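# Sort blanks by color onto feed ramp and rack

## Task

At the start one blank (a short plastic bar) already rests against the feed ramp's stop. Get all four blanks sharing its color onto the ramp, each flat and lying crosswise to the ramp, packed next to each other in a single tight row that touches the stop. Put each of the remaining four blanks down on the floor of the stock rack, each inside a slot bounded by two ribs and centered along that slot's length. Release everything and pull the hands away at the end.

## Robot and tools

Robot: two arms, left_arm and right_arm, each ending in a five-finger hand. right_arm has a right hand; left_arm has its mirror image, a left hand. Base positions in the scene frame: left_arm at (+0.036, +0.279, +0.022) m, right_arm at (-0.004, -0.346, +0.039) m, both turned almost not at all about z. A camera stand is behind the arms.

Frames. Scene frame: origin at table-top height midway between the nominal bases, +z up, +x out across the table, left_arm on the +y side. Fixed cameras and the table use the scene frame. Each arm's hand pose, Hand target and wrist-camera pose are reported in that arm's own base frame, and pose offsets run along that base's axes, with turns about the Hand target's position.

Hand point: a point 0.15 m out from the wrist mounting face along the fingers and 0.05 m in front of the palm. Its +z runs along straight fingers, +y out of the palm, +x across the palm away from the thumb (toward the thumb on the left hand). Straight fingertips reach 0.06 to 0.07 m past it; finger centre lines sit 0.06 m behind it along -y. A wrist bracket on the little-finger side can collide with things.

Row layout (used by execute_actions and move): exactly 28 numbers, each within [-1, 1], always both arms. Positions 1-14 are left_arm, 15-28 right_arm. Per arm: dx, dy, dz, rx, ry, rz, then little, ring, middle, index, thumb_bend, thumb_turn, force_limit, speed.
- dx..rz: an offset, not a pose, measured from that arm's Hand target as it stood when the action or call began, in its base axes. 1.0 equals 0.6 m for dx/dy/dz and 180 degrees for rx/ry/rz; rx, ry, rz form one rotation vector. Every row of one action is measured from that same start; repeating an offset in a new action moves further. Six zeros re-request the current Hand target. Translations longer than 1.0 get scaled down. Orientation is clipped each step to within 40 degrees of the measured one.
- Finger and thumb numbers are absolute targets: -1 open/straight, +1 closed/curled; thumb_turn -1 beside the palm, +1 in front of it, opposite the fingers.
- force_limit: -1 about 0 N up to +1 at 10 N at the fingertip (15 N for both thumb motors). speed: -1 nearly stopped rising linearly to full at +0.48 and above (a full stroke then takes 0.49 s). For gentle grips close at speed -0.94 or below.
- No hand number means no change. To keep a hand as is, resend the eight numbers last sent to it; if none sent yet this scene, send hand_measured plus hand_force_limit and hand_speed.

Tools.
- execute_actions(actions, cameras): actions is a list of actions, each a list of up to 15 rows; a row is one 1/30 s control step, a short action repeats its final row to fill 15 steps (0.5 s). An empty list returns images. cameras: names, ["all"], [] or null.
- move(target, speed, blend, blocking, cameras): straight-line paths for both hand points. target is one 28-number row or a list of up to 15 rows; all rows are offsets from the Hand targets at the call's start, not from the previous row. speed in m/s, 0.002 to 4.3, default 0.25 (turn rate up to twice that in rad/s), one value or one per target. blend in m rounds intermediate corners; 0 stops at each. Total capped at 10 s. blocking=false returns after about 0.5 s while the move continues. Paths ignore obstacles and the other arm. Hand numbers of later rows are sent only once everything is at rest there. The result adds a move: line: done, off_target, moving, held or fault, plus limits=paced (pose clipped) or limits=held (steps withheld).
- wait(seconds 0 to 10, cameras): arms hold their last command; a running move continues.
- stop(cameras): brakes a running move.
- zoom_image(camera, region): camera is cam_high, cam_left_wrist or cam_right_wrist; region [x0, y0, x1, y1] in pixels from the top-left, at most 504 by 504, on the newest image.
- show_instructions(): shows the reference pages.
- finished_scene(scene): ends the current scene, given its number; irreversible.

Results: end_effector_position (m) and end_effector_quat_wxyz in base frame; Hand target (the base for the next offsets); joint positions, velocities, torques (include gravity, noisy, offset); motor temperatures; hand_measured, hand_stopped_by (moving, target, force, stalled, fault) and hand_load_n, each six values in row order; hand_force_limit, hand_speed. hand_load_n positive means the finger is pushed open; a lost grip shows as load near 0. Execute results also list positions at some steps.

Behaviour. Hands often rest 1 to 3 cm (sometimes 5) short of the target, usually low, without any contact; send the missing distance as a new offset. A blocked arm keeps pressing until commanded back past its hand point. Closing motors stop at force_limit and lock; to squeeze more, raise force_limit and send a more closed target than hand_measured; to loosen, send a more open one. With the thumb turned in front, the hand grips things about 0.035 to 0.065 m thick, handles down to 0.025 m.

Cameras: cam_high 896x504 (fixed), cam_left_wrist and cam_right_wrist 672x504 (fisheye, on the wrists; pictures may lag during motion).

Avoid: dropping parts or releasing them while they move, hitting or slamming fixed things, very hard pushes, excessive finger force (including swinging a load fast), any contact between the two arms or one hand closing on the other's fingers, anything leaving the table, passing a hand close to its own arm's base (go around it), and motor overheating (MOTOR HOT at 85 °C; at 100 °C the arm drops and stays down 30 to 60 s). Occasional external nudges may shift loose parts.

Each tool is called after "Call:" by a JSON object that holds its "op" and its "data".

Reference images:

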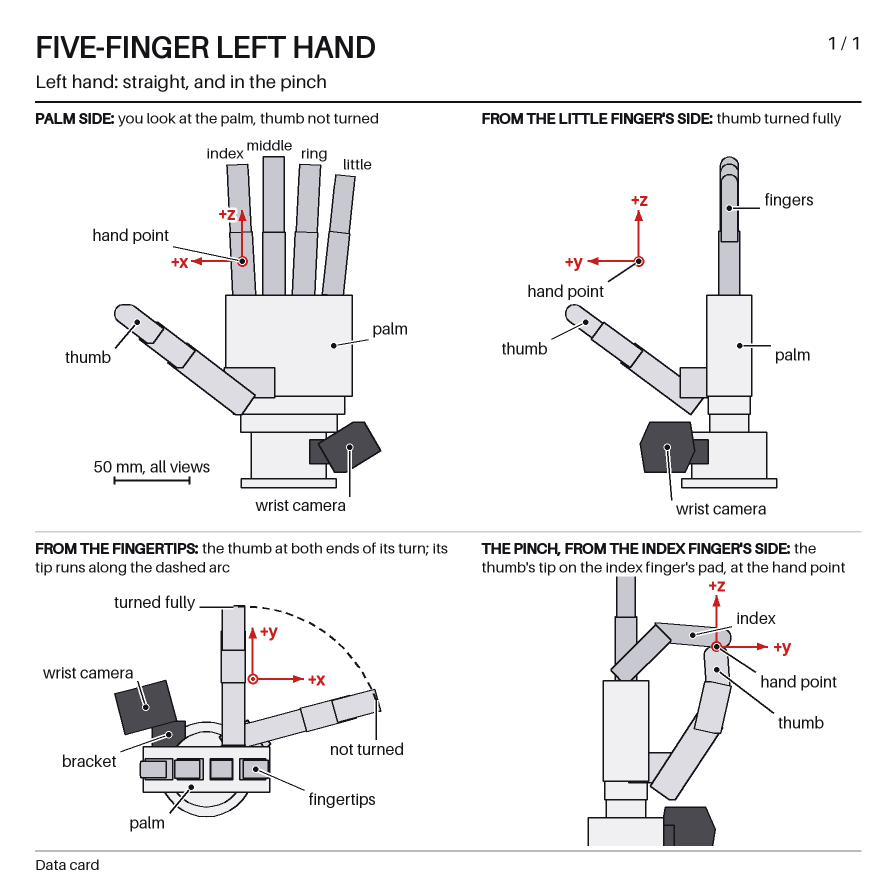

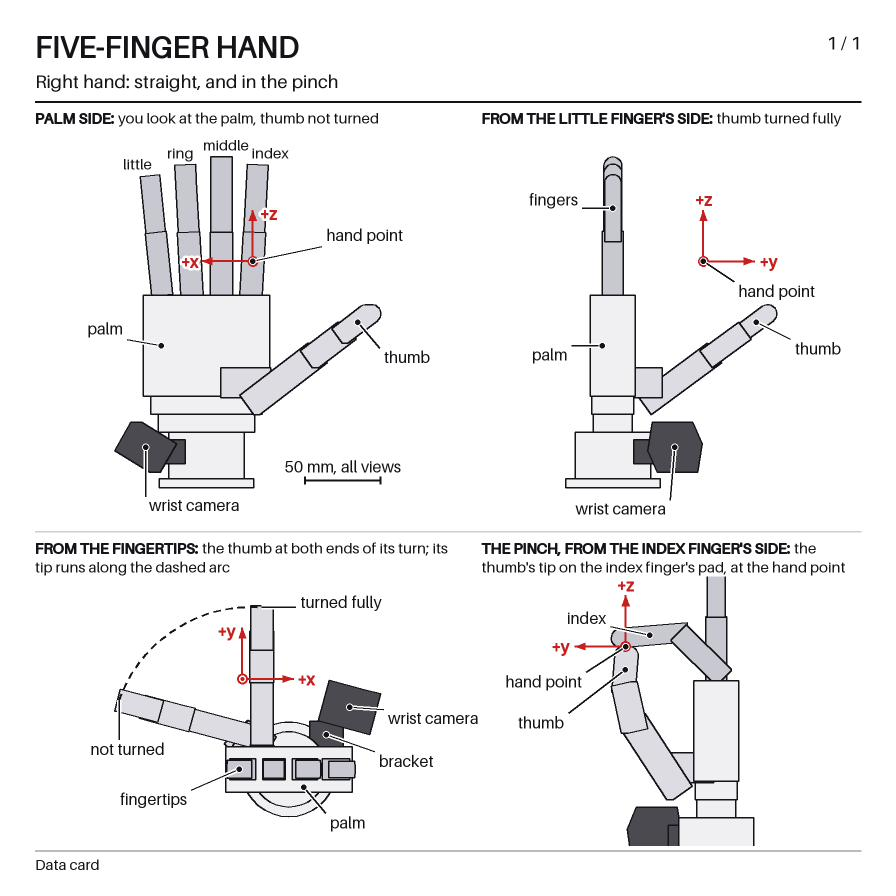

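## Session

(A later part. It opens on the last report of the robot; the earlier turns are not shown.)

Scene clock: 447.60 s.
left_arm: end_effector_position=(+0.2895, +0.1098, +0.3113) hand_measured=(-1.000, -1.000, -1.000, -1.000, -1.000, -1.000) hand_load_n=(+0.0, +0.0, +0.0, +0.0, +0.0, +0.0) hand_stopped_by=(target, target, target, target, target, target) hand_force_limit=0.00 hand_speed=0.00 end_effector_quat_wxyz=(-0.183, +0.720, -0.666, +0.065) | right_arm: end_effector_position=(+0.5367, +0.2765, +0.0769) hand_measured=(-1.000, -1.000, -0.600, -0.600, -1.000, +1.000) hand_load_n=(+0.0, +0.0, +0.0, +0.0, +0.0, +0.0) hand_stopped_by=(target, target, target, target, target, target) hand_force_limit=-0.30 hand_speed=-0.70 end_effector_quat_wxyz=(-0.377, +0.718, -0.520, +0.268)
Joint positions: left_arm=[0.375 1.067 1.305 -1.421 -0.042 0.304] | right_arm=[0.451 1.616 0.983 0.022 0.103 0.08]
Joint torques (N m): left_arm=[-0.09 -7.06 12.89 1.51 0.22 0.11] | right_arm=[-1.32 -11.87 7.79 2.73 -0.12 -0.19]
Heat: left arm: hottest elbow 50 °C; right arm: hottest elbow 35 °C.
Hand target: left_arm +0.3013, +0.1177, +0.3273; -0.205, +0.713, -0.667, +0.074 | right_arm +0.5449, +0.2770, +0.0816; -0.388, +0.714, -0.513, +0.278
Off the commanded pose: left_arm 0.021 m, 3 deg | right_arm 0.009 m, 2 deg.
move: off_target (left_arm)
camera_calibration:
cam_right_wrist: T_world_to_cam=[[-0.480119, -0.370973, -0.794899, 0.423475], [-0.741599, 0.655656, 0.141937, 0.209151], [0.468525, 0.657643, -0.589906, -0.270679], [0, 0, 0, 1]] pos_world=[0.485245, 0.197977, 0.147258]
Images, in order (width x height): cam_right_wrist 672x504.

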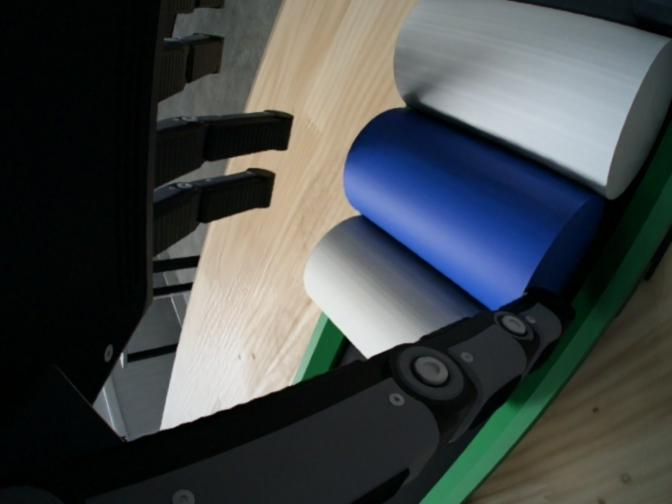

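Call:
{"op": "move", "data": {"target": [0,0,0,0,0,0,-1,-1,-1,-1,-1,-1,0,0,0.002,-0.012,-0.027,0,0,0,-1,-1,-0.6,-0.6,-1,1,-0.3,-0.7], "speed": 0.06, "cameras": ["cam_right_wrist"]}}

Call:
{"op": "zoom_image", "data": {"camera": "cam_right_wrist", "region": [250, 60, 672, 380]}}

Scene clock: 454.40 s.
left_arm: end_effector_position=(+0.2895, +0.1098, +0.3113) hand_measured=(-1.000, -1.000, -1.000, -1.000, -1.000, -1.000) hand_load_n=(+0.0, +0.0, -0.5, +0.0, +0.0, +0.0) hand_stopped_by=(target, target, target, target, target, target) hand_force_limit=0.00 hand_speed=0.00 end_effector_quat_wxyz=(-0.183, +0.720, -0.666, +0.065) | right_arm: end_effector_position=(+0.5369, +0.2713, +0.0598) hand_measured=(-1.000, -1.000, -0.600, -0.600, -1.000, +1.000) hand_load_n=(+0.0, +0.0, +0.0, +0.0, +0.0, +0.0) hand_stopped_by=(target, target, target, target, target, target) hand_force_limit=-0.30 hand_speed=-0.70 end_effector_quat_wxyz=(-0.378, +0.718, -0.519, +0.267)
Joint positions: left_arm=[0.375 1.067 1.305 -1.421 -0.042 0.304] | right_arm=[0.439 1.642 0.958 0.073 0.09 0.074]
Joint torques (N m): left_arm=[-0.03 -7.06 12.89 1.5 0.22 0.11] | right_arm=[-1.55 -12.04 7.66 2.62 -0.14 -0.2]
Heat: left arm: hottest elbow 50 °C; right arm: hottest elbow 35 °C.
Hand target: left_arm +0.3013, +0.1177, +0.3273; -0.205, +0.713, -0.667, +0.074 | right_arm +0.5460, +0.2697, +0.0653; -0.388, +0.714, -0.513, +0.278
Off the commanded pose: left_arm 0.021 m, 3 deg | right_arm 0.011 m, 2 deg.
move: off_target (left_arm, right_arm)
camera_calibration:
cam_right_wrist: T_world_to_cam=[[-0.479758, -0.370356, -0.795405, 0.407724], [-0.742906, 0.653796, 0.143673, 0.216269], [0.466823, 0.659839, -0.588803, -0.277136], [0, 0, 0, 1]] pos_world=[0.485649, 0.192472, 0.130055]
Images, in order (width x height): cam_right_wrist 672x504.

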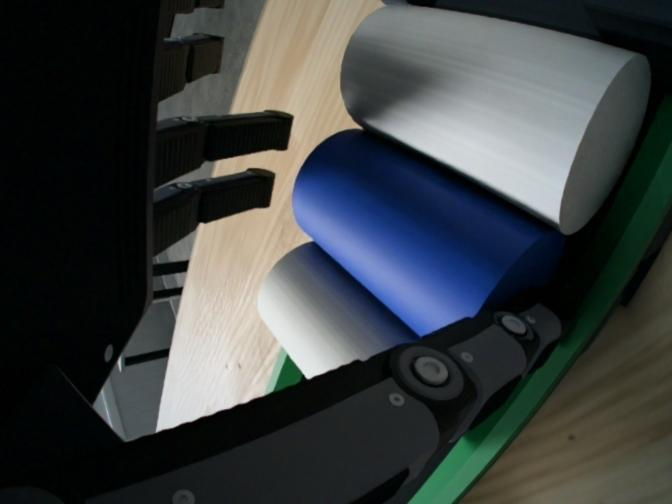

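Scaled by 1.194 from the camera's 672x504 image, which has a finer 960x720 frame.

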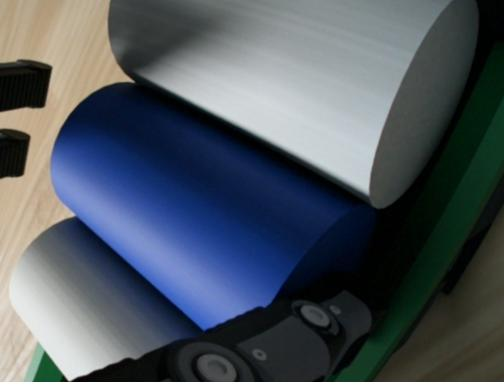

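Call:
{"op": "move", "data": {"target": [0,0,0,0,0,0,-1,-1,-1,-1,-1,-1,0,0,0,0,0,0,0,0,-1,-1,0.2,0.2,-1,1,-0.3,-0.9], "speed": 0.06, "cameras": ["cam_right_wrist"]}}

Scene clock: 457.60 s.
left_arm: end_effector_position=(+0.2895, +0.1098, +0.3113) hand_measured=(-1.000, -1.000, -1.000, -1.000, -1.000, -1.000) hand_load_n=(+0.0, +0.0, +0.0, +0.0, +0.0, +0.0) hand_stopped_by=(target, target, target, target, target, target) hand_force_limit=0.00 hand_speed=0.00 end_effector_quat_wxyz=(-0.183, +0.720, -0.666, +0.065) | right_arm: end_effector_position=(+0.5369, +0.2713, +0.0598) hand_measured=(-1.000, -1.000, -0.136, -0.118, -1.000, +1.000) hand_load_n=(+0.0, +0.0, +4.5, +6.0, +1.0, -0.5) hand_stopped_by=(target, target, force, force, target, target) hand_force_limit=-0.30 hand_speed=-0.90 end_effector_quat_wxyz=(-0.378, +0.718, -0.519, +0.267)
Joint positions: left_arm=[0.375 1.067 1.305 -1.421 -0.042 0.304] | right_arm=[0.439 1.642 0.958 0.073 0.09 0.074]
Joint torques (N m): left_arm=[-0.03 -7.06 12.89 1.51 0.22 0.11] | right_arm=[-1.55 -12.04 7.65 2.63 -0.13 -0.2]
Heat: left arm: hottest elbow 50 °C; right arm: hottest elbow 35 °C.
Hand target: left_arm +0.3013, +0.1177, +0.3273; -0.205, +0.713, -0.667, +0.074 | right_arm +0.5460, +0.2697, +0.0653; -0.388, +0.714, -0.513, +0.278
Off the commanded pose: left_arm 0.021 m, 3 deg | right_arm 0.011 m, 2 deg.
move: off_target (left_arm, right_arm)
camera_calibration:
cam_right_wrist: T_world_to_cam=[[-0.479758, -0.370356, -0.795405, 0.407724], [-0.742906, 0.653796, 0.143673, 0.216269], [0.466823, 0.659839, -0.588803, -0.277136], [0, 0, 0, 1]] pos_world=[0.485649, 0.192472, 0.130055]
Images, in order (width x height): cam_right_wrist 672x504.

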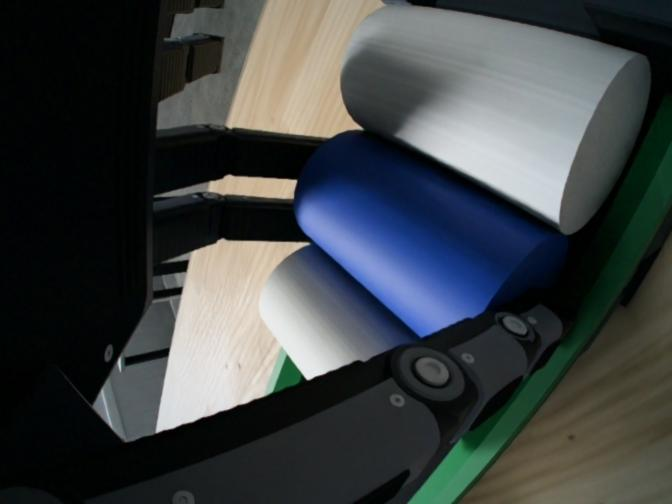

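Call:
{"op": "move", "data": {"target": [[0,0,0,0,0,0,-1,-1,-1,-1,-1,-1,0,0,0,-0.005,0.1,0,0,0,-1,-1,0.2,0.2,-1,1,-0.3,-0.9]], "speed": 0.035, "cameras": ["cam_right_wrist","cam_high"]}}

Scene clock: 462.50 s.
left_arm: end_effector_position=(+0.2895, +0.1098, +0.3113) hand_measured=(-1.000, -1.000, -1.000, -1.000, -1.000, -1.000) hand_load_n=(+0.0, +0.0, +0.0, +0.0, +0.0, +0.0) hand_stopped_by=(target, target, target, target, target, target) hand_force_limit=0.00 hand_speed=0.00 end_effector_quat_wxyz=(-0.183, +0.720, -0.666, +0.065) | right_arm: end_effector_position=(+0.5225, +0.2601, +0.0856) hand_measured=(-1.000, -1.000, -0.136, -0.118, -1.000, +1.000) hand_load_n=(+0.0, +0.0, +4.5, +6.0, +1.0, -0.5) hand_stopped_by=(target, target, force, force, target, target) hand_force_limit=-0.30 hand_speed=-0.90 end_effector_quat_wxyz=(-0.362, +0.727, -0.522, +0.260)
Joint positions: left_arm=[0.375 1.067 1.305 -1.421 -0.042 0.304] | right_arm=[0.432 1.563 0.968 -0.054 0.086 0.063]
Joint torques (N m): left_arm=[-0.03 -7.06 12.89 1.51 0.22 0.11] | right_arm=[-1.38 -13.45 12.01 1.21 -0.14 -0.17]
Heat: left arm: hottest elbow 50 °C; right arm: hottest elbow 35 °C.
Hand target: left_arm +0.3013, +0.1177, +0.3273; -0.205, +0.713, -0.667, +0.074 | right_arm +0.5459, +0.2668, +0.1252; -0.387, +0.714, -0.513, +0.278
Off the commanded pose: left_arm 0.021 m, 3 deg | right_arm 0.047 m, 4 deg.
move: off_target (left_arm, right_arm)
camera_calibration:
cam_right_wrist: T_world_to_cam=[[-0.505214, -0.38926, -0.770217, 0.433248], [-0.739677, 0.655079, 0.154112, 0.206166], [0.444563, 0.647571, -0.618882, -0.230439], [0, 0, 0, 1]] pos_world=[0.473824, 0.182817, 0.159309]
Images, in order (width x height): cam_high 896x504, cam_right_wrist 672x504.

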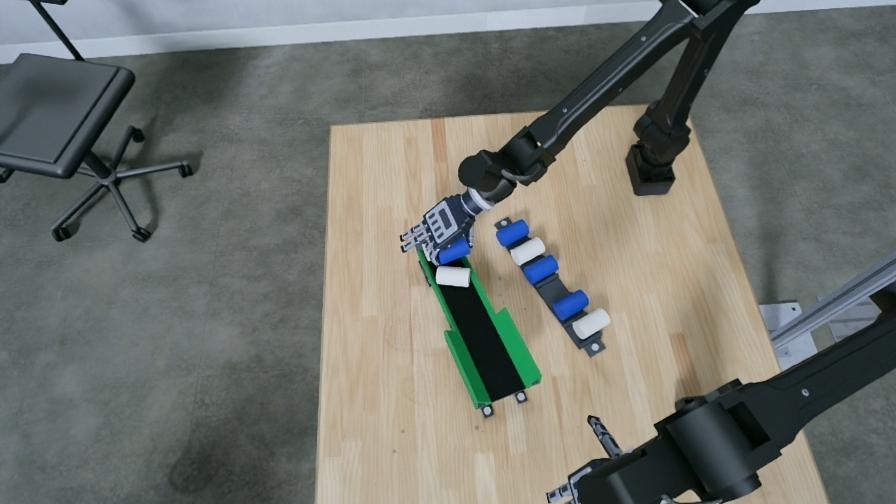

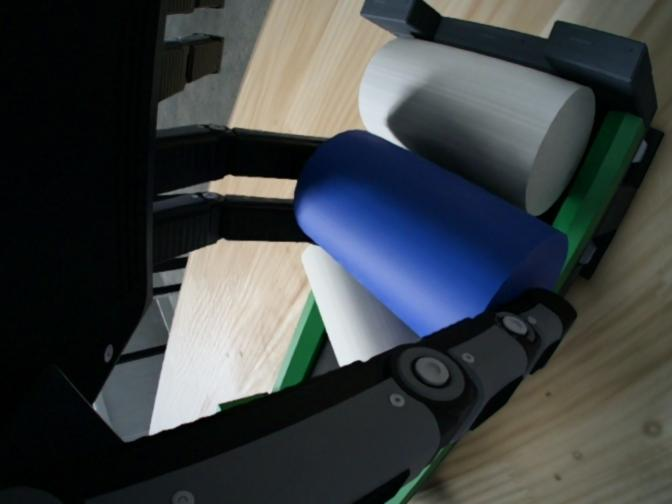

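Call:
{"op": "move", "data": {"target": [[0,0,0,0,0,0,-1,-1,-1,-1,-1,-1,0,0,0,0.0,0.1,0,0,0,-1,-1,0.2,0.2,-1,1,-0.3,-0.9]], "speed": 0.05, "cameras": ["cam_right_wrist","cam_high"]}}

Call:
{"op": "zoom_image", "data": {"camera": "cam_high", "region": [390, 210, 590, 410]}}

Scene clock: 465.80 s.
left_arm: end_effector_position=(+0.2895, +0.1098, +0.3113) hand_measured=(-1.000, -1.000, -1.000, -1.000, -1.000, -1.000) hand_load_n=(+0.0, +0.0, +0.0, +0.0, +0.0, +0.0) hand_stopped_by=(target, target, target, target, target, target) hand_force_limit=0.00 hand_speed=0.00 end_effector_quat_wxyz=(-0.183, +0.720, -0.666, +0.065) | right_arm: end_effector_position=(+0.5237, +0.2606, +0.1417) hand_measured=(-1.000, -1.000, -0.136, -0.118, -1.000, +1.000) hand_load_n=(+0.0, +0.0, +4.5, +6.0, +1.0, -0.5) hand_stopped_by=(target, target, force, force, target, target) hand_force_limit=-0.30 hand_speed=-0.90 end_effector_quat_wxyz=(-0.360, +0.729, -0.522, +0.260)
Joint positions: left_arm=[0.375 1.067 1.305 -1.421 -0.042 0.304] | right_arm=[0.432 1.49 1.056 -0.22 0.086 0.062]
Joint torques (N m): left_arm=[-0.09 -7.06 12.89 1.51 0.22 0.11] | right_arm=[-1.44 -12.92 13.12 1.22 -0.13 -0.18]
Heat: left arm: hottest elbow 50 °C; right arm: hottest elbow 36 °C.
Hand target: left_arm +0.3013, +0.1177, +0.3273; -0.205, +0.713, -0.667, +0.074 | right_arm +0.5459, +0.2668, +0.1854; -0.388, +0.714, -0.512, +0.278
Off the commanded pose: left_arm 0.021 m, 3 deg | right_arm 0.049 m, 4 deg.
move: off_target (left_arm, right_arm)
camera_calibration:
cam_right_wrist: T_world_to_cam=[[-0.508065, -0.392187, -0.766851, 0.479063], [-0.739633, 0.654894, 0.155102, 0.198035], [0.441377, 0.64599, -0.622803, -0.193863], [0, 0, 0, 1]] pos_world=[0.475435, 0.183423, 0.215916]
Images, in order (width x height): cam_high 896x504, cam_right_wrist 672x504.

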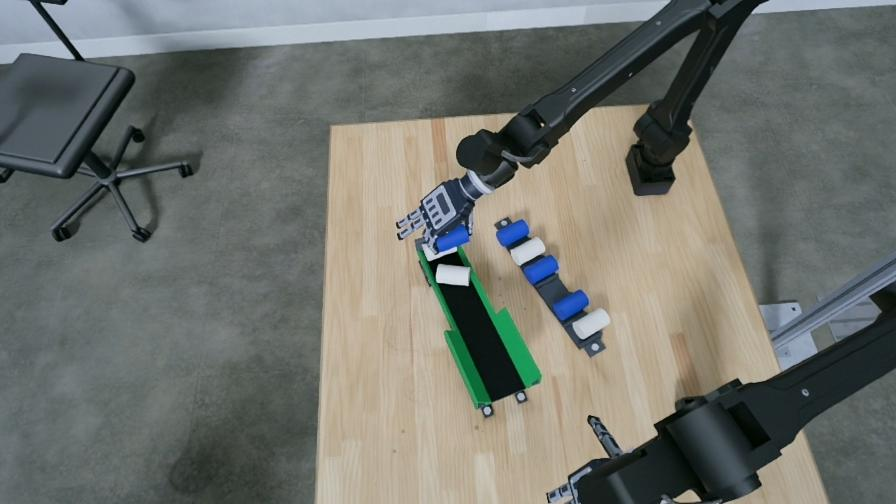

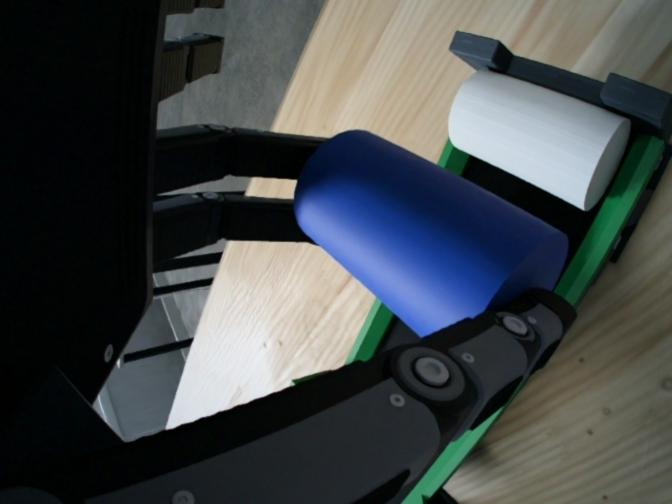

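Scaled by 2.520 from the camera's 896x504 image, which has a finer 1280x720 frame.

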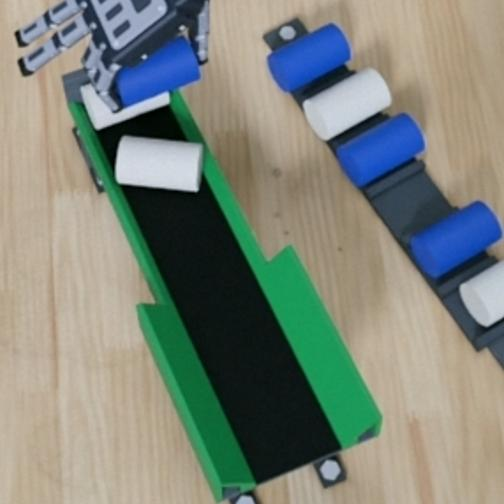

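Call:
{"op": "move", "data": {"target": [[0,0,0,0,0,0,-1,-1,-1,-1,-1,-1,0,0,-0.03,0.02,0.06,0,0,0.01,-1,-1,0.2,0.2,-1,1,-0.3,-0.9],[0,0,0,0,0,0,-1,-1,-1,-1,-1,-1,0,0,-0.38,0.11,0.0,0,0,0.04,-1,-1,0.2,0.2,-1,1,-0.3,-0.9],[0,0,0,0,0,0,-1,-1,-1,-1,-1,-1,0,0,-0.412,0.114,-0.2,0,0,0.04,-1,-1,0.2,0.2,-1,1,-0.3,-0.9]], "speed": [0.12,0.15,0.1], "blend": [0.03,0.02,0], "cameras": ["cam_right_wrist","cam_high"]}}

Call:
{"op": "zoom_image", "data": {"camera": "cam_high", "region": [460, 190, 640, 370]}}

Scene clock: 476.83 s.
left_arm: end_effector_position=(+0.2895, +0.1098, +0.3113) hand_measured=(-1.000, -1.000, -1.000, -1.000, -1.000, -1.000) hand_load_n=(+0.0, +0.0, +0.0, +0.0, +0.0, +0.0) hand_stopped_by=(target, target, target, target, target, target) hand_force_limit=0.00 hand_speed=0.00 end_effector_quat_wxyz=(-0.183, +0.720, -0.666, +0.065) | right_arm: end_effector_position=(+0.2935, +0.3244, +0.0547) hand_measured=(-1.000, -1.000, -0.136, -0.118, -1.000, +1.000) hand_load_n=(+0.0, +0.0, +4.5, +6.0, +1.0, -0.5) hand_stopped_by=(target, target, force, force, target, target) hand_force_limit=-0.30 hand_speed=-0.90 end_effector_quat_wxyz=(-0.384, +0.758, -0.463, +0.251)
Joint positions: left_arm=[0.375 1.067 1.305 -1.421 -0.042 0.304] | right_arm=[0.902 1.245 0.538 0.038 0.37 0.248]
Joint torques (N m): left_arm=[-0.03 -7.06 12.89 1.51 0.22 0.11] | right_arm=[-0.21 -6.24 7.8 2.66 0.44 0.1]
Heat: left arm: hottest elbow 50 °C; right arm: hottest elbow 38 °C.
Hand target: left_arm +0.3013, +0.1177, +0.3273; -0.205, +0.713, -0.667, +0.074 | right_arm +0.2988, +0.3352, +0.0654; -0.404, +0.745, -0.467, +0.253
Off the commanded pose: left_arm 0.021 m, 3 deg | right_arm 0.016 m, 3 deg.
move: off_target (left_arm, right_arm); blend cut to 0.0206 m at target 1
camera_calibration:
cam_right_wrist: T_world_to_cam=[[-0.419033, -0.460386, -0.782596, 0.317261], [-0.826575, 0.55011, 0.118962, 0.0608933], [0.375745, 0.696723, -0.611058, -0.185468], [0, 0, 0, 1]] pos_world=[0.252964, 0.241784, 0.127711]
Images, in order (width x height): cam_high 896x504, cam_right_wrist 672x504.

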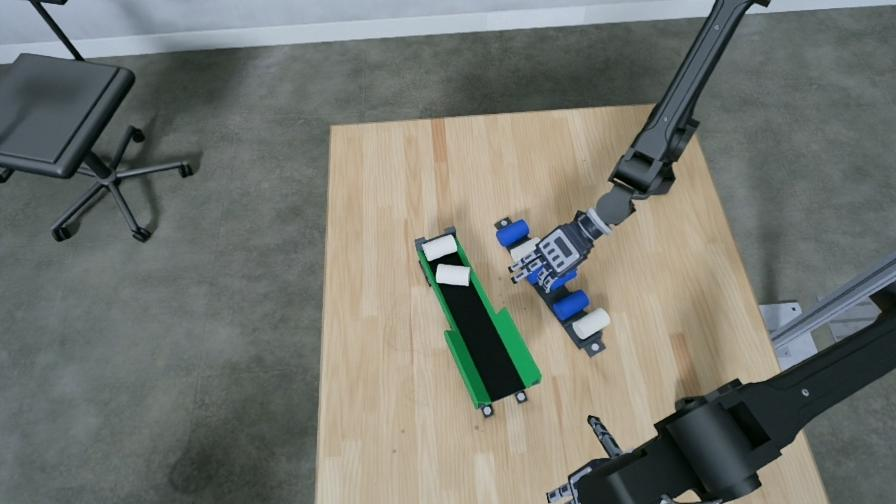

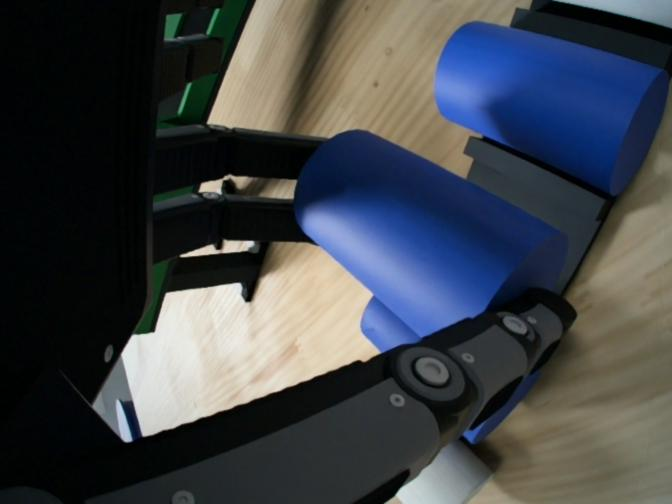

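Scaled by 2.800 from the camera's 896x504 image, which has a finer 1280x720 frame.

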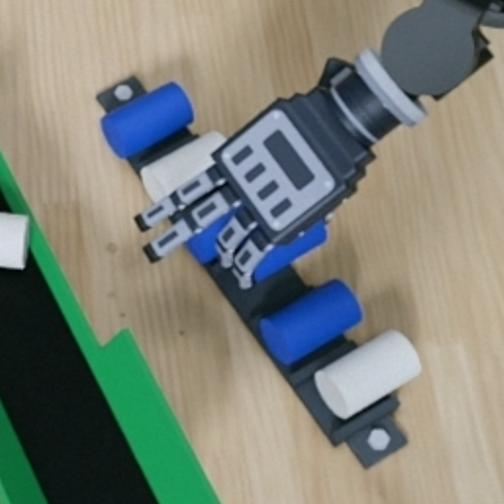

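Call:
{"op": "move", "data": {"target": [[0,0,0,0,0,0,-1,-1,-1,-1,-1,-1,0,0,-0.001,0.0,-0.052,0,0,0,-1,-1,0.2,0.2,-1,1,-0.3,-0.9],[0,0,0,0,0,0,-1,-1,-1,-1,-1,-1,0,0,-0.001,0.0,-0.073,0,0,0,-1,-1,0.2,0.2,-1,1,-0.3,-0.9]], "speed": [0.06,0.03], "blend": [0.005,0], "cameras": ["cam_right_wrist","cam_high"]}}

Call:
{"op": "zoom_image", "data": {"camera": "cam_high", "region": [460, 190, 640, 370]}}

Scene clock: 486.00 s.
left_arm: end_effector_position=(+0.2895, +0.1098, +0.3113) hand_measured=(-1.000, -1.000, -1.000, -1.000, -1.000, -1.000) hand_load_n=(+0.0, +0.0, +0.0, +0.0, +0.0, +0.0) hand_stopped_by=(target, target, target, target, target, target) hand_force_limit=0.00 hand_speed=0.00 end_effector_quat_wxyz=(-0.183, +0.720, -0.666, +0.065) | right_arm: end_effector_position=(+0.2939, +0.3254, +0.0133) hand_measured=(-1.000, -1.000, -0.136, -0.118, -1.000, +1.000) hand_load_n=(-0.5, +0.0, +4.5, +6.0, +1.0, -1.0) hand_stopped_by=(target, target, force, force, target, target) hand_force_limit=-0.30 hand_speed=-0.90 end_effector_quat_wxyz=(-0.386, +0.757, -0.464, +0.252)
Joint positions: left_arm=[0.375 1.067 1.305 -1.421 -0.042 0.304] | right_arm=[0.903 1.368 0.488 0.216 0.371 0.249]
Joint torques (N m): left_arm=[-0.09 -7.06 12.89 1.52 0.22 0.11] | right_arm=[-0.15 -6.77 6.58 2.66 0.44 0.09]
Heat: left arm: hottest elbow 50 °C; right arm: hottest elbow 37 °C.
Hand target: left_arm +0.3013, +0.1177, +0.3273; -0.205, +0.713, -0.667, +0.074 | right_arm +0.2981, +0.3352, +0.0215; -0.404, +0.745, -0.467, +0.253
Off the commanded pose: left_arm 0.021 m, 3 deg | right_arm 0.014 m, 3 deg.
move: off_target (left_arm, right_arm)
camera_calibration:
cam_right_wrist: T_world_to_cam=[[-0.417178, -0.456854, -0.78565, 0.283845], [-0.826418, 0.550386, 0.118777, 0.0655113], [0.378147, 0.698827, -0.607162, -0.213153], [0, 0, 0, 1]] pos_world=[0.253157, 0.242576, 0.0858033]
Images, in order (width x height): cam_high 896x504, cam_right_wrist 672x504.

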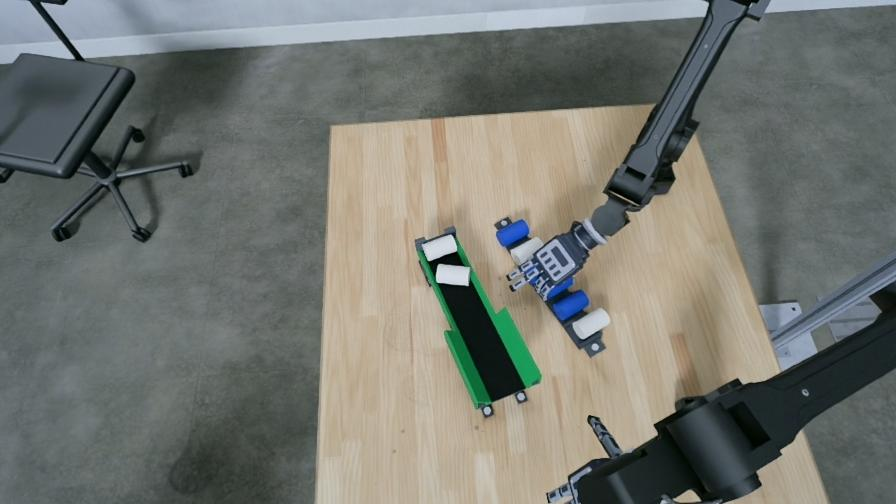

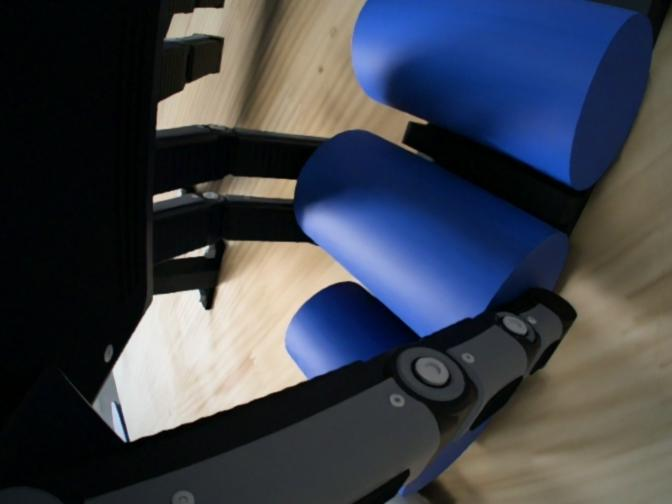

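Scaled by 2.800 from the camera's 896x504 image, which has a finer 1280x720 frame.

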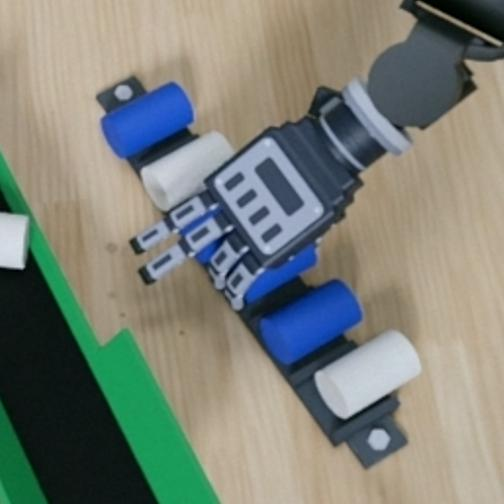

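Call:
{"op": "move", "data": {"target": [[0,0,0,0,0,0,-1,-1,-1,-1,-1,-1,0,0,0,0,0,0,0,0,-1,-1,-0.6,-0.6,-1,1,-0.3,-0.7],[0,0,0,0,0,0,-1,-1,-1,-1,-1,-1,0,0,-0.012,-0.005,0.03,0,0,0,-1,-1,-0.6,-0.6,-1,1,-0.3,-0.7],[0,0,0,0,0,0,-1,-1,-1,-1,-1,-1,0,0,0.0,-0.0,0.18,0,0,0,-1,-1,-0.6,-0.6,-1,1,-0.3,-0.7],[0,0,0,0,0,0,-1,-1,-1,-1,-1,-1,0,0,0.25,-0.02,0.32,0,0,-0.02,-1,-1,-0.6,-0.6,-1,1,-0.3,-0.7]], "speed": [0.05,0.06,0.12,0.2], "blend": [0,0.005,0.03,0], "cameras": ["cam_right_wrist","cam_high"]}}

Call:
{"op": "zoom_image", "data": {"camera": "cam_high", "region": [400, 190, 620, 370]}}

Scene clock: 495.57 s.
left_arm: end_effector_position=(+0.2895, +0.1098, +0.3113) hand_measured=(-1.000, -1.000, -1.000, -1.000, -1.000, -1.000) hand_load_n=(+0.0, +0.0, +0.0, +0.0, +0.0, +0.0) hand_stopped_by=(target, target, target, target, target, target) hand_force_limit=0.00 hand_speed=0.00 end_effector_quat_wxyz=(-0.183, +0.720, -0.666, +0.065) | right_arm: end_effector_position=(+0.4311, +0.3151, +0.1844) hand_measured=(-1.000, -1.000, -0.600, -0.600, -1.000, +1.000) hand_load_n=(+0.0, +0.0, +0.0, +0.0, +0.0, +0.0) hand_stopped_by=(target, target, target, target, target, target) hand_force_limit=-0.30 hand_speed=-0.70 end_effector_quat_wxyz=(-0.379, +0.737, -0.498, +0.255)
Joint positions: left_arm=[0.375 1.067 1.305 -1.421 -0.042 0.304] | right_arm=[0.632 1.3 0.972 -0.307 0.201 0.148]
Joint torques (N m): left_arm=[-0.03 -7.06 12.89 1.5 0.22 0.11] | right_arm=[-1.49 -8.53 13.22 1.13 -0.09 -0.2]
Heat: left arm: hottest elbow 50 °C; right arm: hottest elbow 37 °C.
Hand target: left_arm +0.3013, +0.1177, +0.3273; -0.205, +0.713, -0.667, +0.074 | right_arm +0.4482, +0.3231, +0.2136; -0.396, +0.730, -0.490, +0.266
Off the commanded pose: left_arm 0.021 m, 3 deg | right_arm 0.035 m, 3 deg.
move: off_target (left_arm, right_arm)
camera_calibration:
cam_right_wrist: T_world_to_cam=[[-0.464071, -0.408704, -0.785875, 0.475785], [-0.779884, 0.609202, 0.14371, 0.120948], [0.420022, 0.679583, -0.601455, -0.167005], [0, 0, 0, 1]] pos_world=[0.38527, 0.234267, 0.25608]
Images, in order (width x height): cam_high 896x504, cam_right_wrist 672x504.

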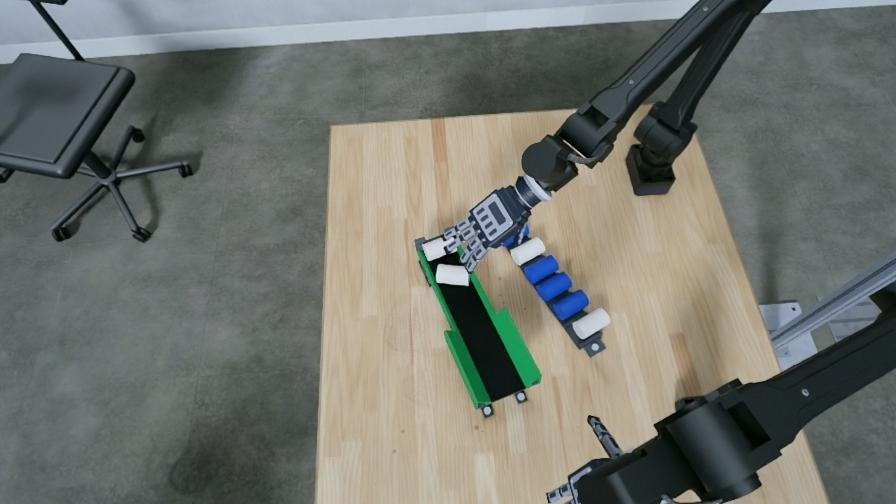

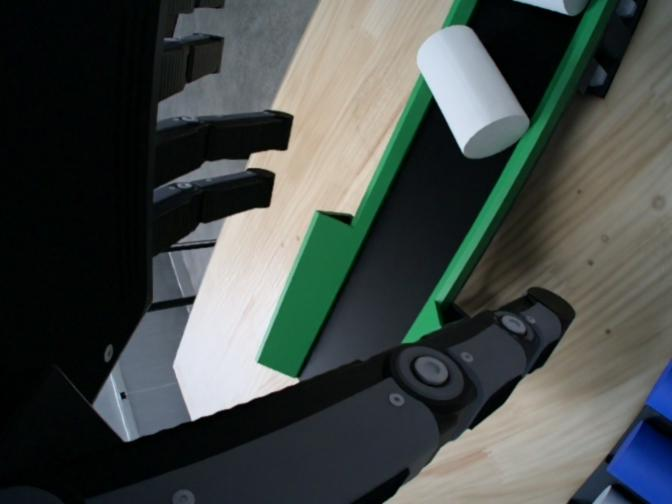

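Scaled by 2.291 from the camera's 896x504 image, which has a finer 1280x720 frame.

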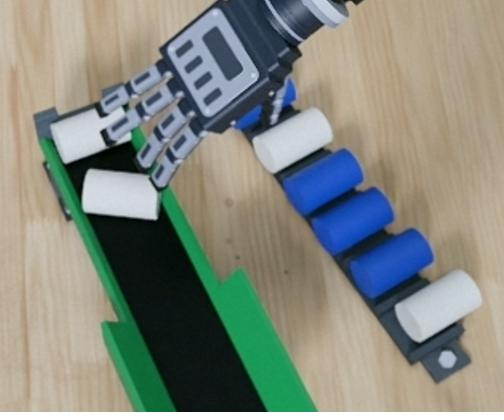

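Call:
{"op": "move", "data": {"target": [[0,0,0,0,0,0,-1,-1,-1,-1,-1,-1,0,0,0.13,-0.02,-0.05,0,0,-0.2,-1,-1,-0.6,-0.6,-1,1,-0.3,-0.7],[0,0,0,0,0,0,-1,-1,-1,-1,-1,-1,0,0,0.142,-0.025,-0.13,0,0,-0.203,-1,-1,-0.6,-0.6,-1,1,-0.3,-0.7]], "speed": [0.15,0.1], "blend": [0.02,0], "cameras": ["cam_right_wrist","cam_high"]}}

Call:
{"op": "zoom_image", "data": {"camera": "cam_right_wrist", "region": [250, 60, 672, 380]}}

Scene clock: 511.43 s.
left_arm: end_effector_position=(+0.2895, +0.1098, +0.3113) hand_measured=(-1.000, -1.000, -1.000, -1.000, -1.000, -1.000) hand_load_n=(+0.0, +0.0, +0.0, +0.0, +0.0, +0.0) hand_stopped_by=(target, target, target, target, target, target) hand_force_limit=0.00 hand_speed=0.00 end_effector_quat_wxyz=(-0.183, +0.720, -0.666, +0.065) | right_arm: end_effector_position=(+0.5232, +0.3033, +0.1259) hand_measured=(-1.000, -1.000, -0.600, -0.600, -1.000, +1.000) hand_load_n=(+0.0, +0.0, +0.0, +0.0, +0.0, +0.0) hand_stopped_by=(target, target, target, target, target, target) hand_force_limit=-0.30 hand_speed=-0.70 end_effector_quat_wxyz=(+0.276, -0.554, +0.691, -0.373)
Joint positions: left_arm=[0.375 1.067 1.305 -1.421 -0.042 0.304] | right_arm=[0.662 1.616 1.174 -0.41 0.713 0.603]
Joint torques (N m): left_arm=[-0.03 -7.06 12.89 1.51 0.22 0.11] | right_arm=[-1.03 -12.51 9.03 2.19 0.67 0.08]
Motor temperatures (°C): left_arm=[24 24 51 20 23 22] | right_arm=[24 26 40 21 21 20]
Heat: left arm: hottest elbow 51 °C; right arm: hottest elbow 40 °C.
Hand target: left_arm +0.3013, +0.1177, +0.3273; -0.205, +0.713, -0.667, +0.074 | right_arm +0.5334, +0.3082, +0.1356; +0.293, -0.539, +0.694, -0.376
Off the commanded pose: left_arm 0.021 m, 3 deg | right_arm 0.015 m, 3 deg.
move: off_target (left_arm, right_arm)
camera_calibration:
cam_right_wrist: T_world_to_cam=[[-0.609227, -0.0913213, -0.78772, 0.447772], [-0.282266, 0.953261, 0.107793, -0.151752], [0.741059, 0.288017, -0.606529, -0.281388], [0, 0, 0, 1]] pos_world=[0.438486, 0.266595, 0.198407]
Images, in order (width x height): cam_high 896x504, cam_right_wrist 672x504.

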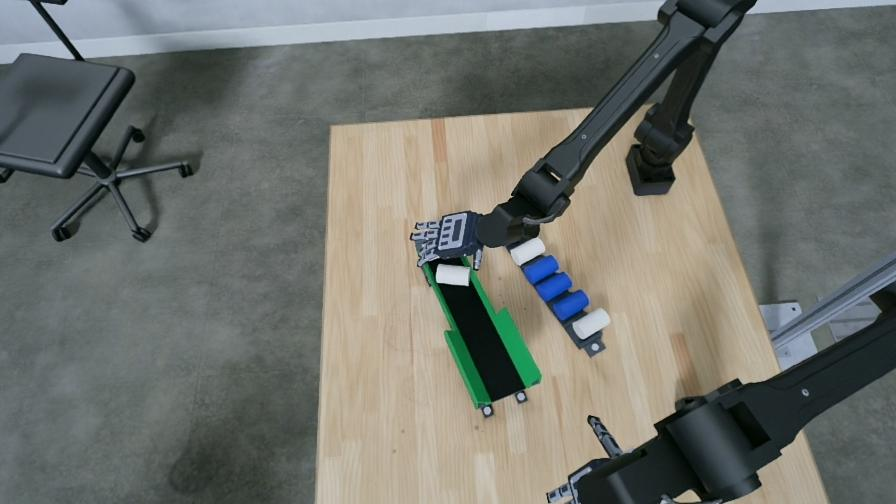

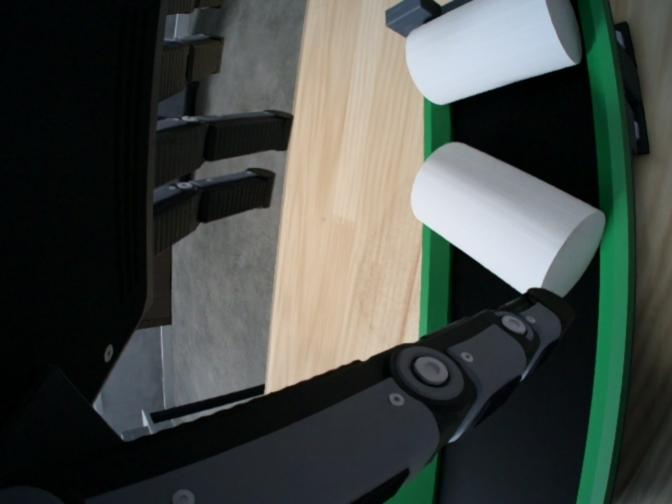

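Scaled by 1.194 from the camera's 672x504 image, which has a finer 960x720 frame.

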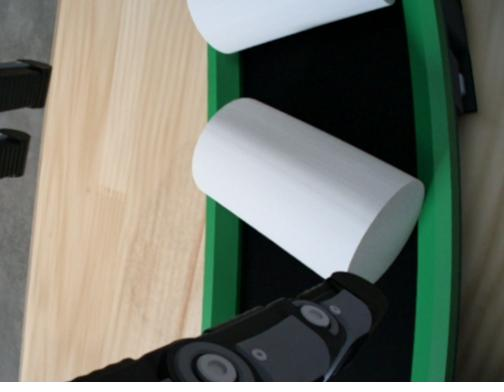

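Call:
{"op": "move", "data": {"target": [[0,0,0,0,0,0,-1,-1,-1,-1,-1,-1,0,0,0.0,-0.005,-0.075,0,0,0,-1,-1,-0.6,-0.6,-1,1,-0.3,-0.7]], "speed": [0.08], "cameras": ["cam_right_wrist"]}}

Call:
{"op": "zoom_image", "data": {"camera": "cam_right_wrist", "region": [250, 60, 672, 380]}}

Scene clock: 515.27 s.
left_arm: end_effector_position=(+0.2895, +0.1098, +0.3113) hand_measured=(-1.000, -1.000, -1.000, -1.000, -1.000, -1.000) hand_load_n=(+0.0, +0.0, +0.0, +0.0, +0.0, +0.0) hand_stopped_by=(target, target, target, target, target, target) hand_force_limit=0.00 hand_speed=0.00 end_effector_quat_wxyz=(-0.183, +0.720, -0.666, +0.065) | right_arm: end_effector_position=(+0.5244, +0.3042, +0.0835) hand_measured=(-1.000, -1.000, -0.600, -0.600, -1.000, +1.000) hand_load_n=(+0.0, +0.0, +0.0, +0.0, +0.0, +0.0) hand_stopped_by=(target, target, target, target, target, target) hand_force_limit=-0.30 hand_speed=-0.70 end_effector_quat_wxyz=(+0.280, -0.552, +0.691, -0.373)
Joint positions: left_arm=[0.375 1.067 1.305 -1.421 -0.042 0.304] | right_arm=[0.662 1.671 1.115 -0.288 0.713 0.603]
Joint torques (N m): left_arm=[-0.03 -7.06 12.89 1.51 0.22 0.11] | right_arm=[-1.44 -13.04 7.99 2.19 0.56 0.03]
Heat: left arm: hottest elbow 51 °C; right arm: hottest elbow 40 °C.
Hand target: left_arm +0.3013, +0.1177, +0.3273; -0.205, +0.713, -0.667, +0.074 | right_arm +0.5333, +0.3051, +0.0906; +0.293, -0.539, +0.694, -0.376
Off the commanded pose: left_arm 0.021 m, 3 deg | right_arm 0.011 m, 2 deg.
move: off_target (left_arm, right_arm)
camera_calibration:
cam_right_wrist: T_world_to_cam=[[-0.604063, -0.0872836, -0.792143, 0.411535], [-0.282974, 0.952705, 0.110811, -0.147375], [0.745006, 0.291092, -0.600192, -0.311786], [0, 0, 0, 1]] pos_world=[0.439172, 0.267084, 0.155193]
Images, in order (width x height): cam_right_wrist 672x504.

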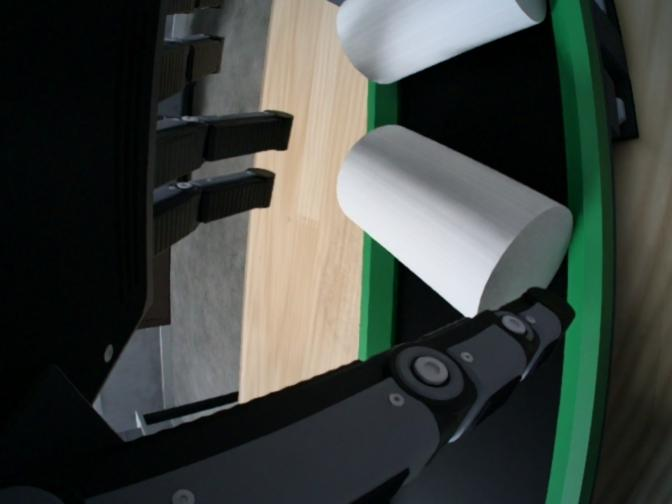

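Scaled by 1.194 from the camera's 672x504 image, which has a finer 960x720 frame.

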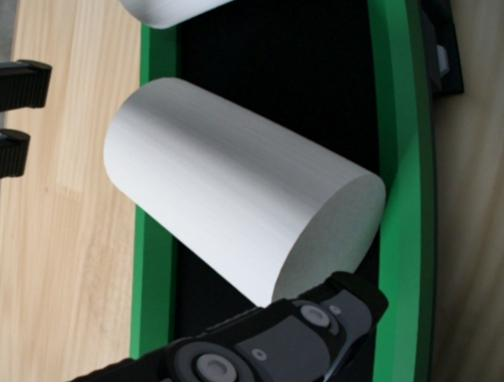

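Call:
{"op": "move", "data": {"target": [[0,0,0,0,0,0,-1,-1,-1,-1,-1,-1,0,0,-0.002,-0.008,-0.031,0,0,0,-1,-1,-0.6,-0.6,-1,1,-0.3,-0.7]], "speed": [0.06], "cameras": ["cam_right_wrist"]}}

Call:
{"op": "zoom_image", "data": {"camera": "cam_right_wrist", "region": [250, 60, 672, 380]}}

Scene clock: 517.73 s.
left_arm: end_effector_position=(+0.2895, +0.1098, +0.3113) hand_measured=(-1.000, -1.000, -1.000, -1.000, -1.000, -1.000) hand_load_n=(+0.0, +0.0, +0.0, +0.0, +0.0, -0.5) hand_stopped_by=(target, target, target, target, target, target) hand_force_limit=0.00 hand_speed=0.00 end_effector_quat_wxyz=(-0.183, +0.720, -0.666, +0.065) | right_arm: end_effector_position=(+0.5231, +0.3009, +0.0670) hand_measured=(-1.000, -1.000, -0.600, -0.600, -1.000, +1.000) hand_load_n=(-0.5, +0.0, +0.0, +0.0, +0.0, +0.0) hand_stopped_by=(target, target, target, target, target, target) hand_force_limit=-0.30 hand_speed=-0.70 end_effector_quat_wxyz=(+0.282, -0.549, +0.692, -0.374)
Joint positions: left_arm=[0.375 1.067 1.305 -1.421 -0.042 0.304] | right_arm=[0.659 1.687 1.083 -0.232 0.713 0.603]
Joint torques (N m): left_arm=[-0.03 -7.06 12.89 1.51 0.22 0.11] | right_arm=[-1.67 -12.81 7.69 2.19 0.4 -0.04]
Heat: left arm: hottest elbow 51 °C; right arm: hottest elbow 40 °C.
Hand target: left_arm +0.3013, +0.1177, +0.3273; -0.205, +0.713, -0.667, +0.074 | right_arm +0.5321, +0.3003, +0.0719; +0.293, -0.539, +0.694, -0.376
Off the commanded pose: left_arm 0.021 m, 3 deg | right_arm 0.010 m, 2 deg.
move: off_target (left_arm)
camera_calibration:
cam_right_wrist: T_world_to_cam=[[-0.600323, -0.0823581, -0.795505, 0.394206], [-0.280664, 0.953116, 0.113126, -0.144294], [0.748892, 0.291181, -0.595293, -0.322083], [0, 0, 0, 1]] pos_world=[0.437359, 0.26378, 0.138183]
Images, in order (width x height): cam_right_wrist 672x504.

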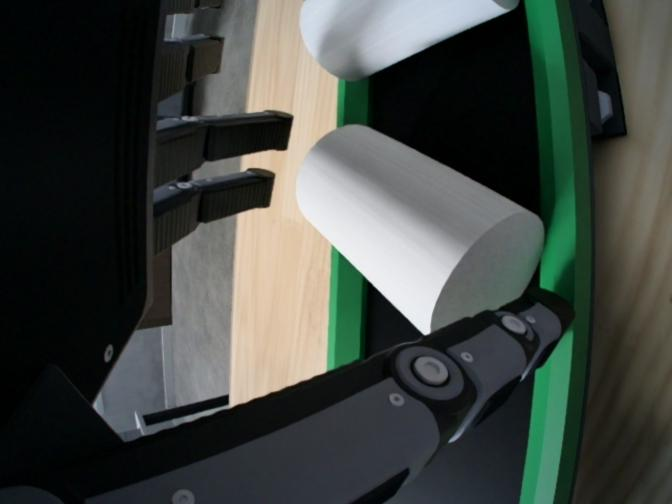

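Scaled by 1.194 from the camera's 672x504 image, which has a finer 960x720 frame.

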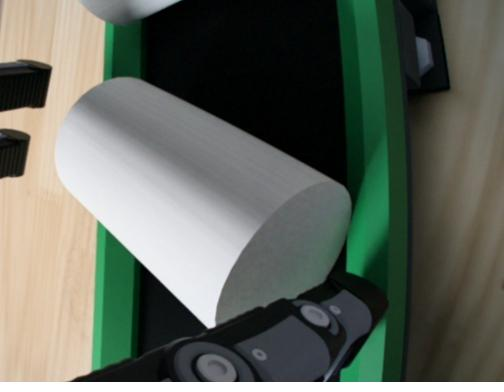

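Call:
{"op": "move", "data": {"target": [[0,0,0,0,0,0,-1,-1,-1,-1,-1,-1,0,0,0,0,0,0,0,0,-1,-1,0.2,0.2,-1,1,-0.3,-0.9]], "speed": [0.06], "cameras": ["cam_right_wrist"]}}

Scene clock: 521.50 s.
left_arm: end_effector_position=(+0.2895, +0.1098, +0.3113) hand_measured=(-1.000, -1.000, -1.000, -1.000, -1.000, -1.000) hand_load_n=(+0.0, +0.0, +0.0, +0.0, +0.0, +0.0) hand_stopped_by=(target, target, target, target, target, target) hand_force_limit=0.00 hand_speed=0.00 end_effector_quat_wxyz=(-0.183, +0.720, -0.666, +0.065) | right_arm: end_effector_position=(+0.5283, +0.2977, +0.0691) hand_measured=(-1.000, -1.000, -0.136, -0.128, -1.000, +1.000) hand_load_n=(+0.0, +0.0, +2.0, +5.0, +1.0, -0.5) hand_stopped_by=(target, target, force, force, target, target) hand_force_limit=-0.30 hand_speed=-0.90 end_effector_quat_wxyz=(+0.286, -0.543, +0.695, -0.375)
Joint positions: left_arm=[0.375 1.067 1.305 -1.421 -0.042 0.304] | right_arm=[0.65 1.687 1.083 -0.219 0.713 0.603]
Joint torques (N m): left_arm=[-0.03 -7.06 12.89 1.51 0.22 0.11] | right_arm=[-0.91 -12.75 7.75 1.74 0.38 -0.03]
Heat: left arm: hottest elbow 51 °C; right arm: hottest elbow 40 °C.
Hand target: left_arm +0.3013, +0.1177, +0.3273; -0.205, +0.713, -0.667, +0.074 | right_arm +0.5321, +0.3002, +0.0719; +0.293, -0.539, +0.694, -0.376
Off the commanded pose: left_arm 0.021 m, 3 deg | right_arm 0.005 m, 1 deg.
move: off_target (left_arm)
camera_calibration:
cam_right_wrist: T_world_to_cam=[[-0.592326, -0.0699548, -0.802656, 0.391327], [-0.272839, 0.954779, 0.118131, -0.144972], [0.758096, 0.288968, -0.584627, -0.328701], [0, 0, 0, 1]] pos_world=[0.441426, 0.260775, 0.139059]
Images, in order (width x height): cam_right_wrist 672x504.

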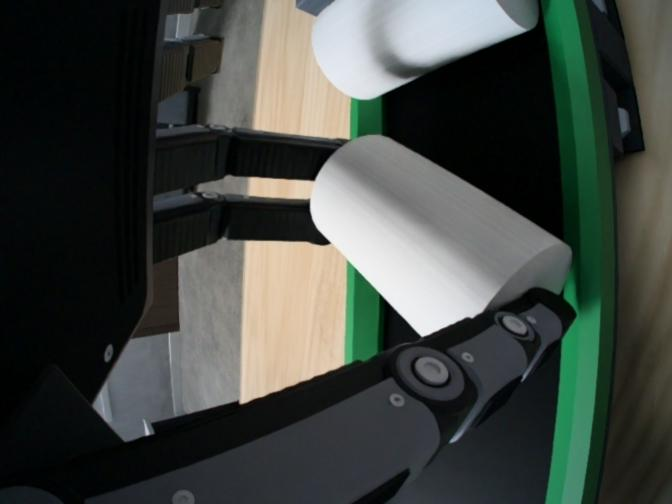

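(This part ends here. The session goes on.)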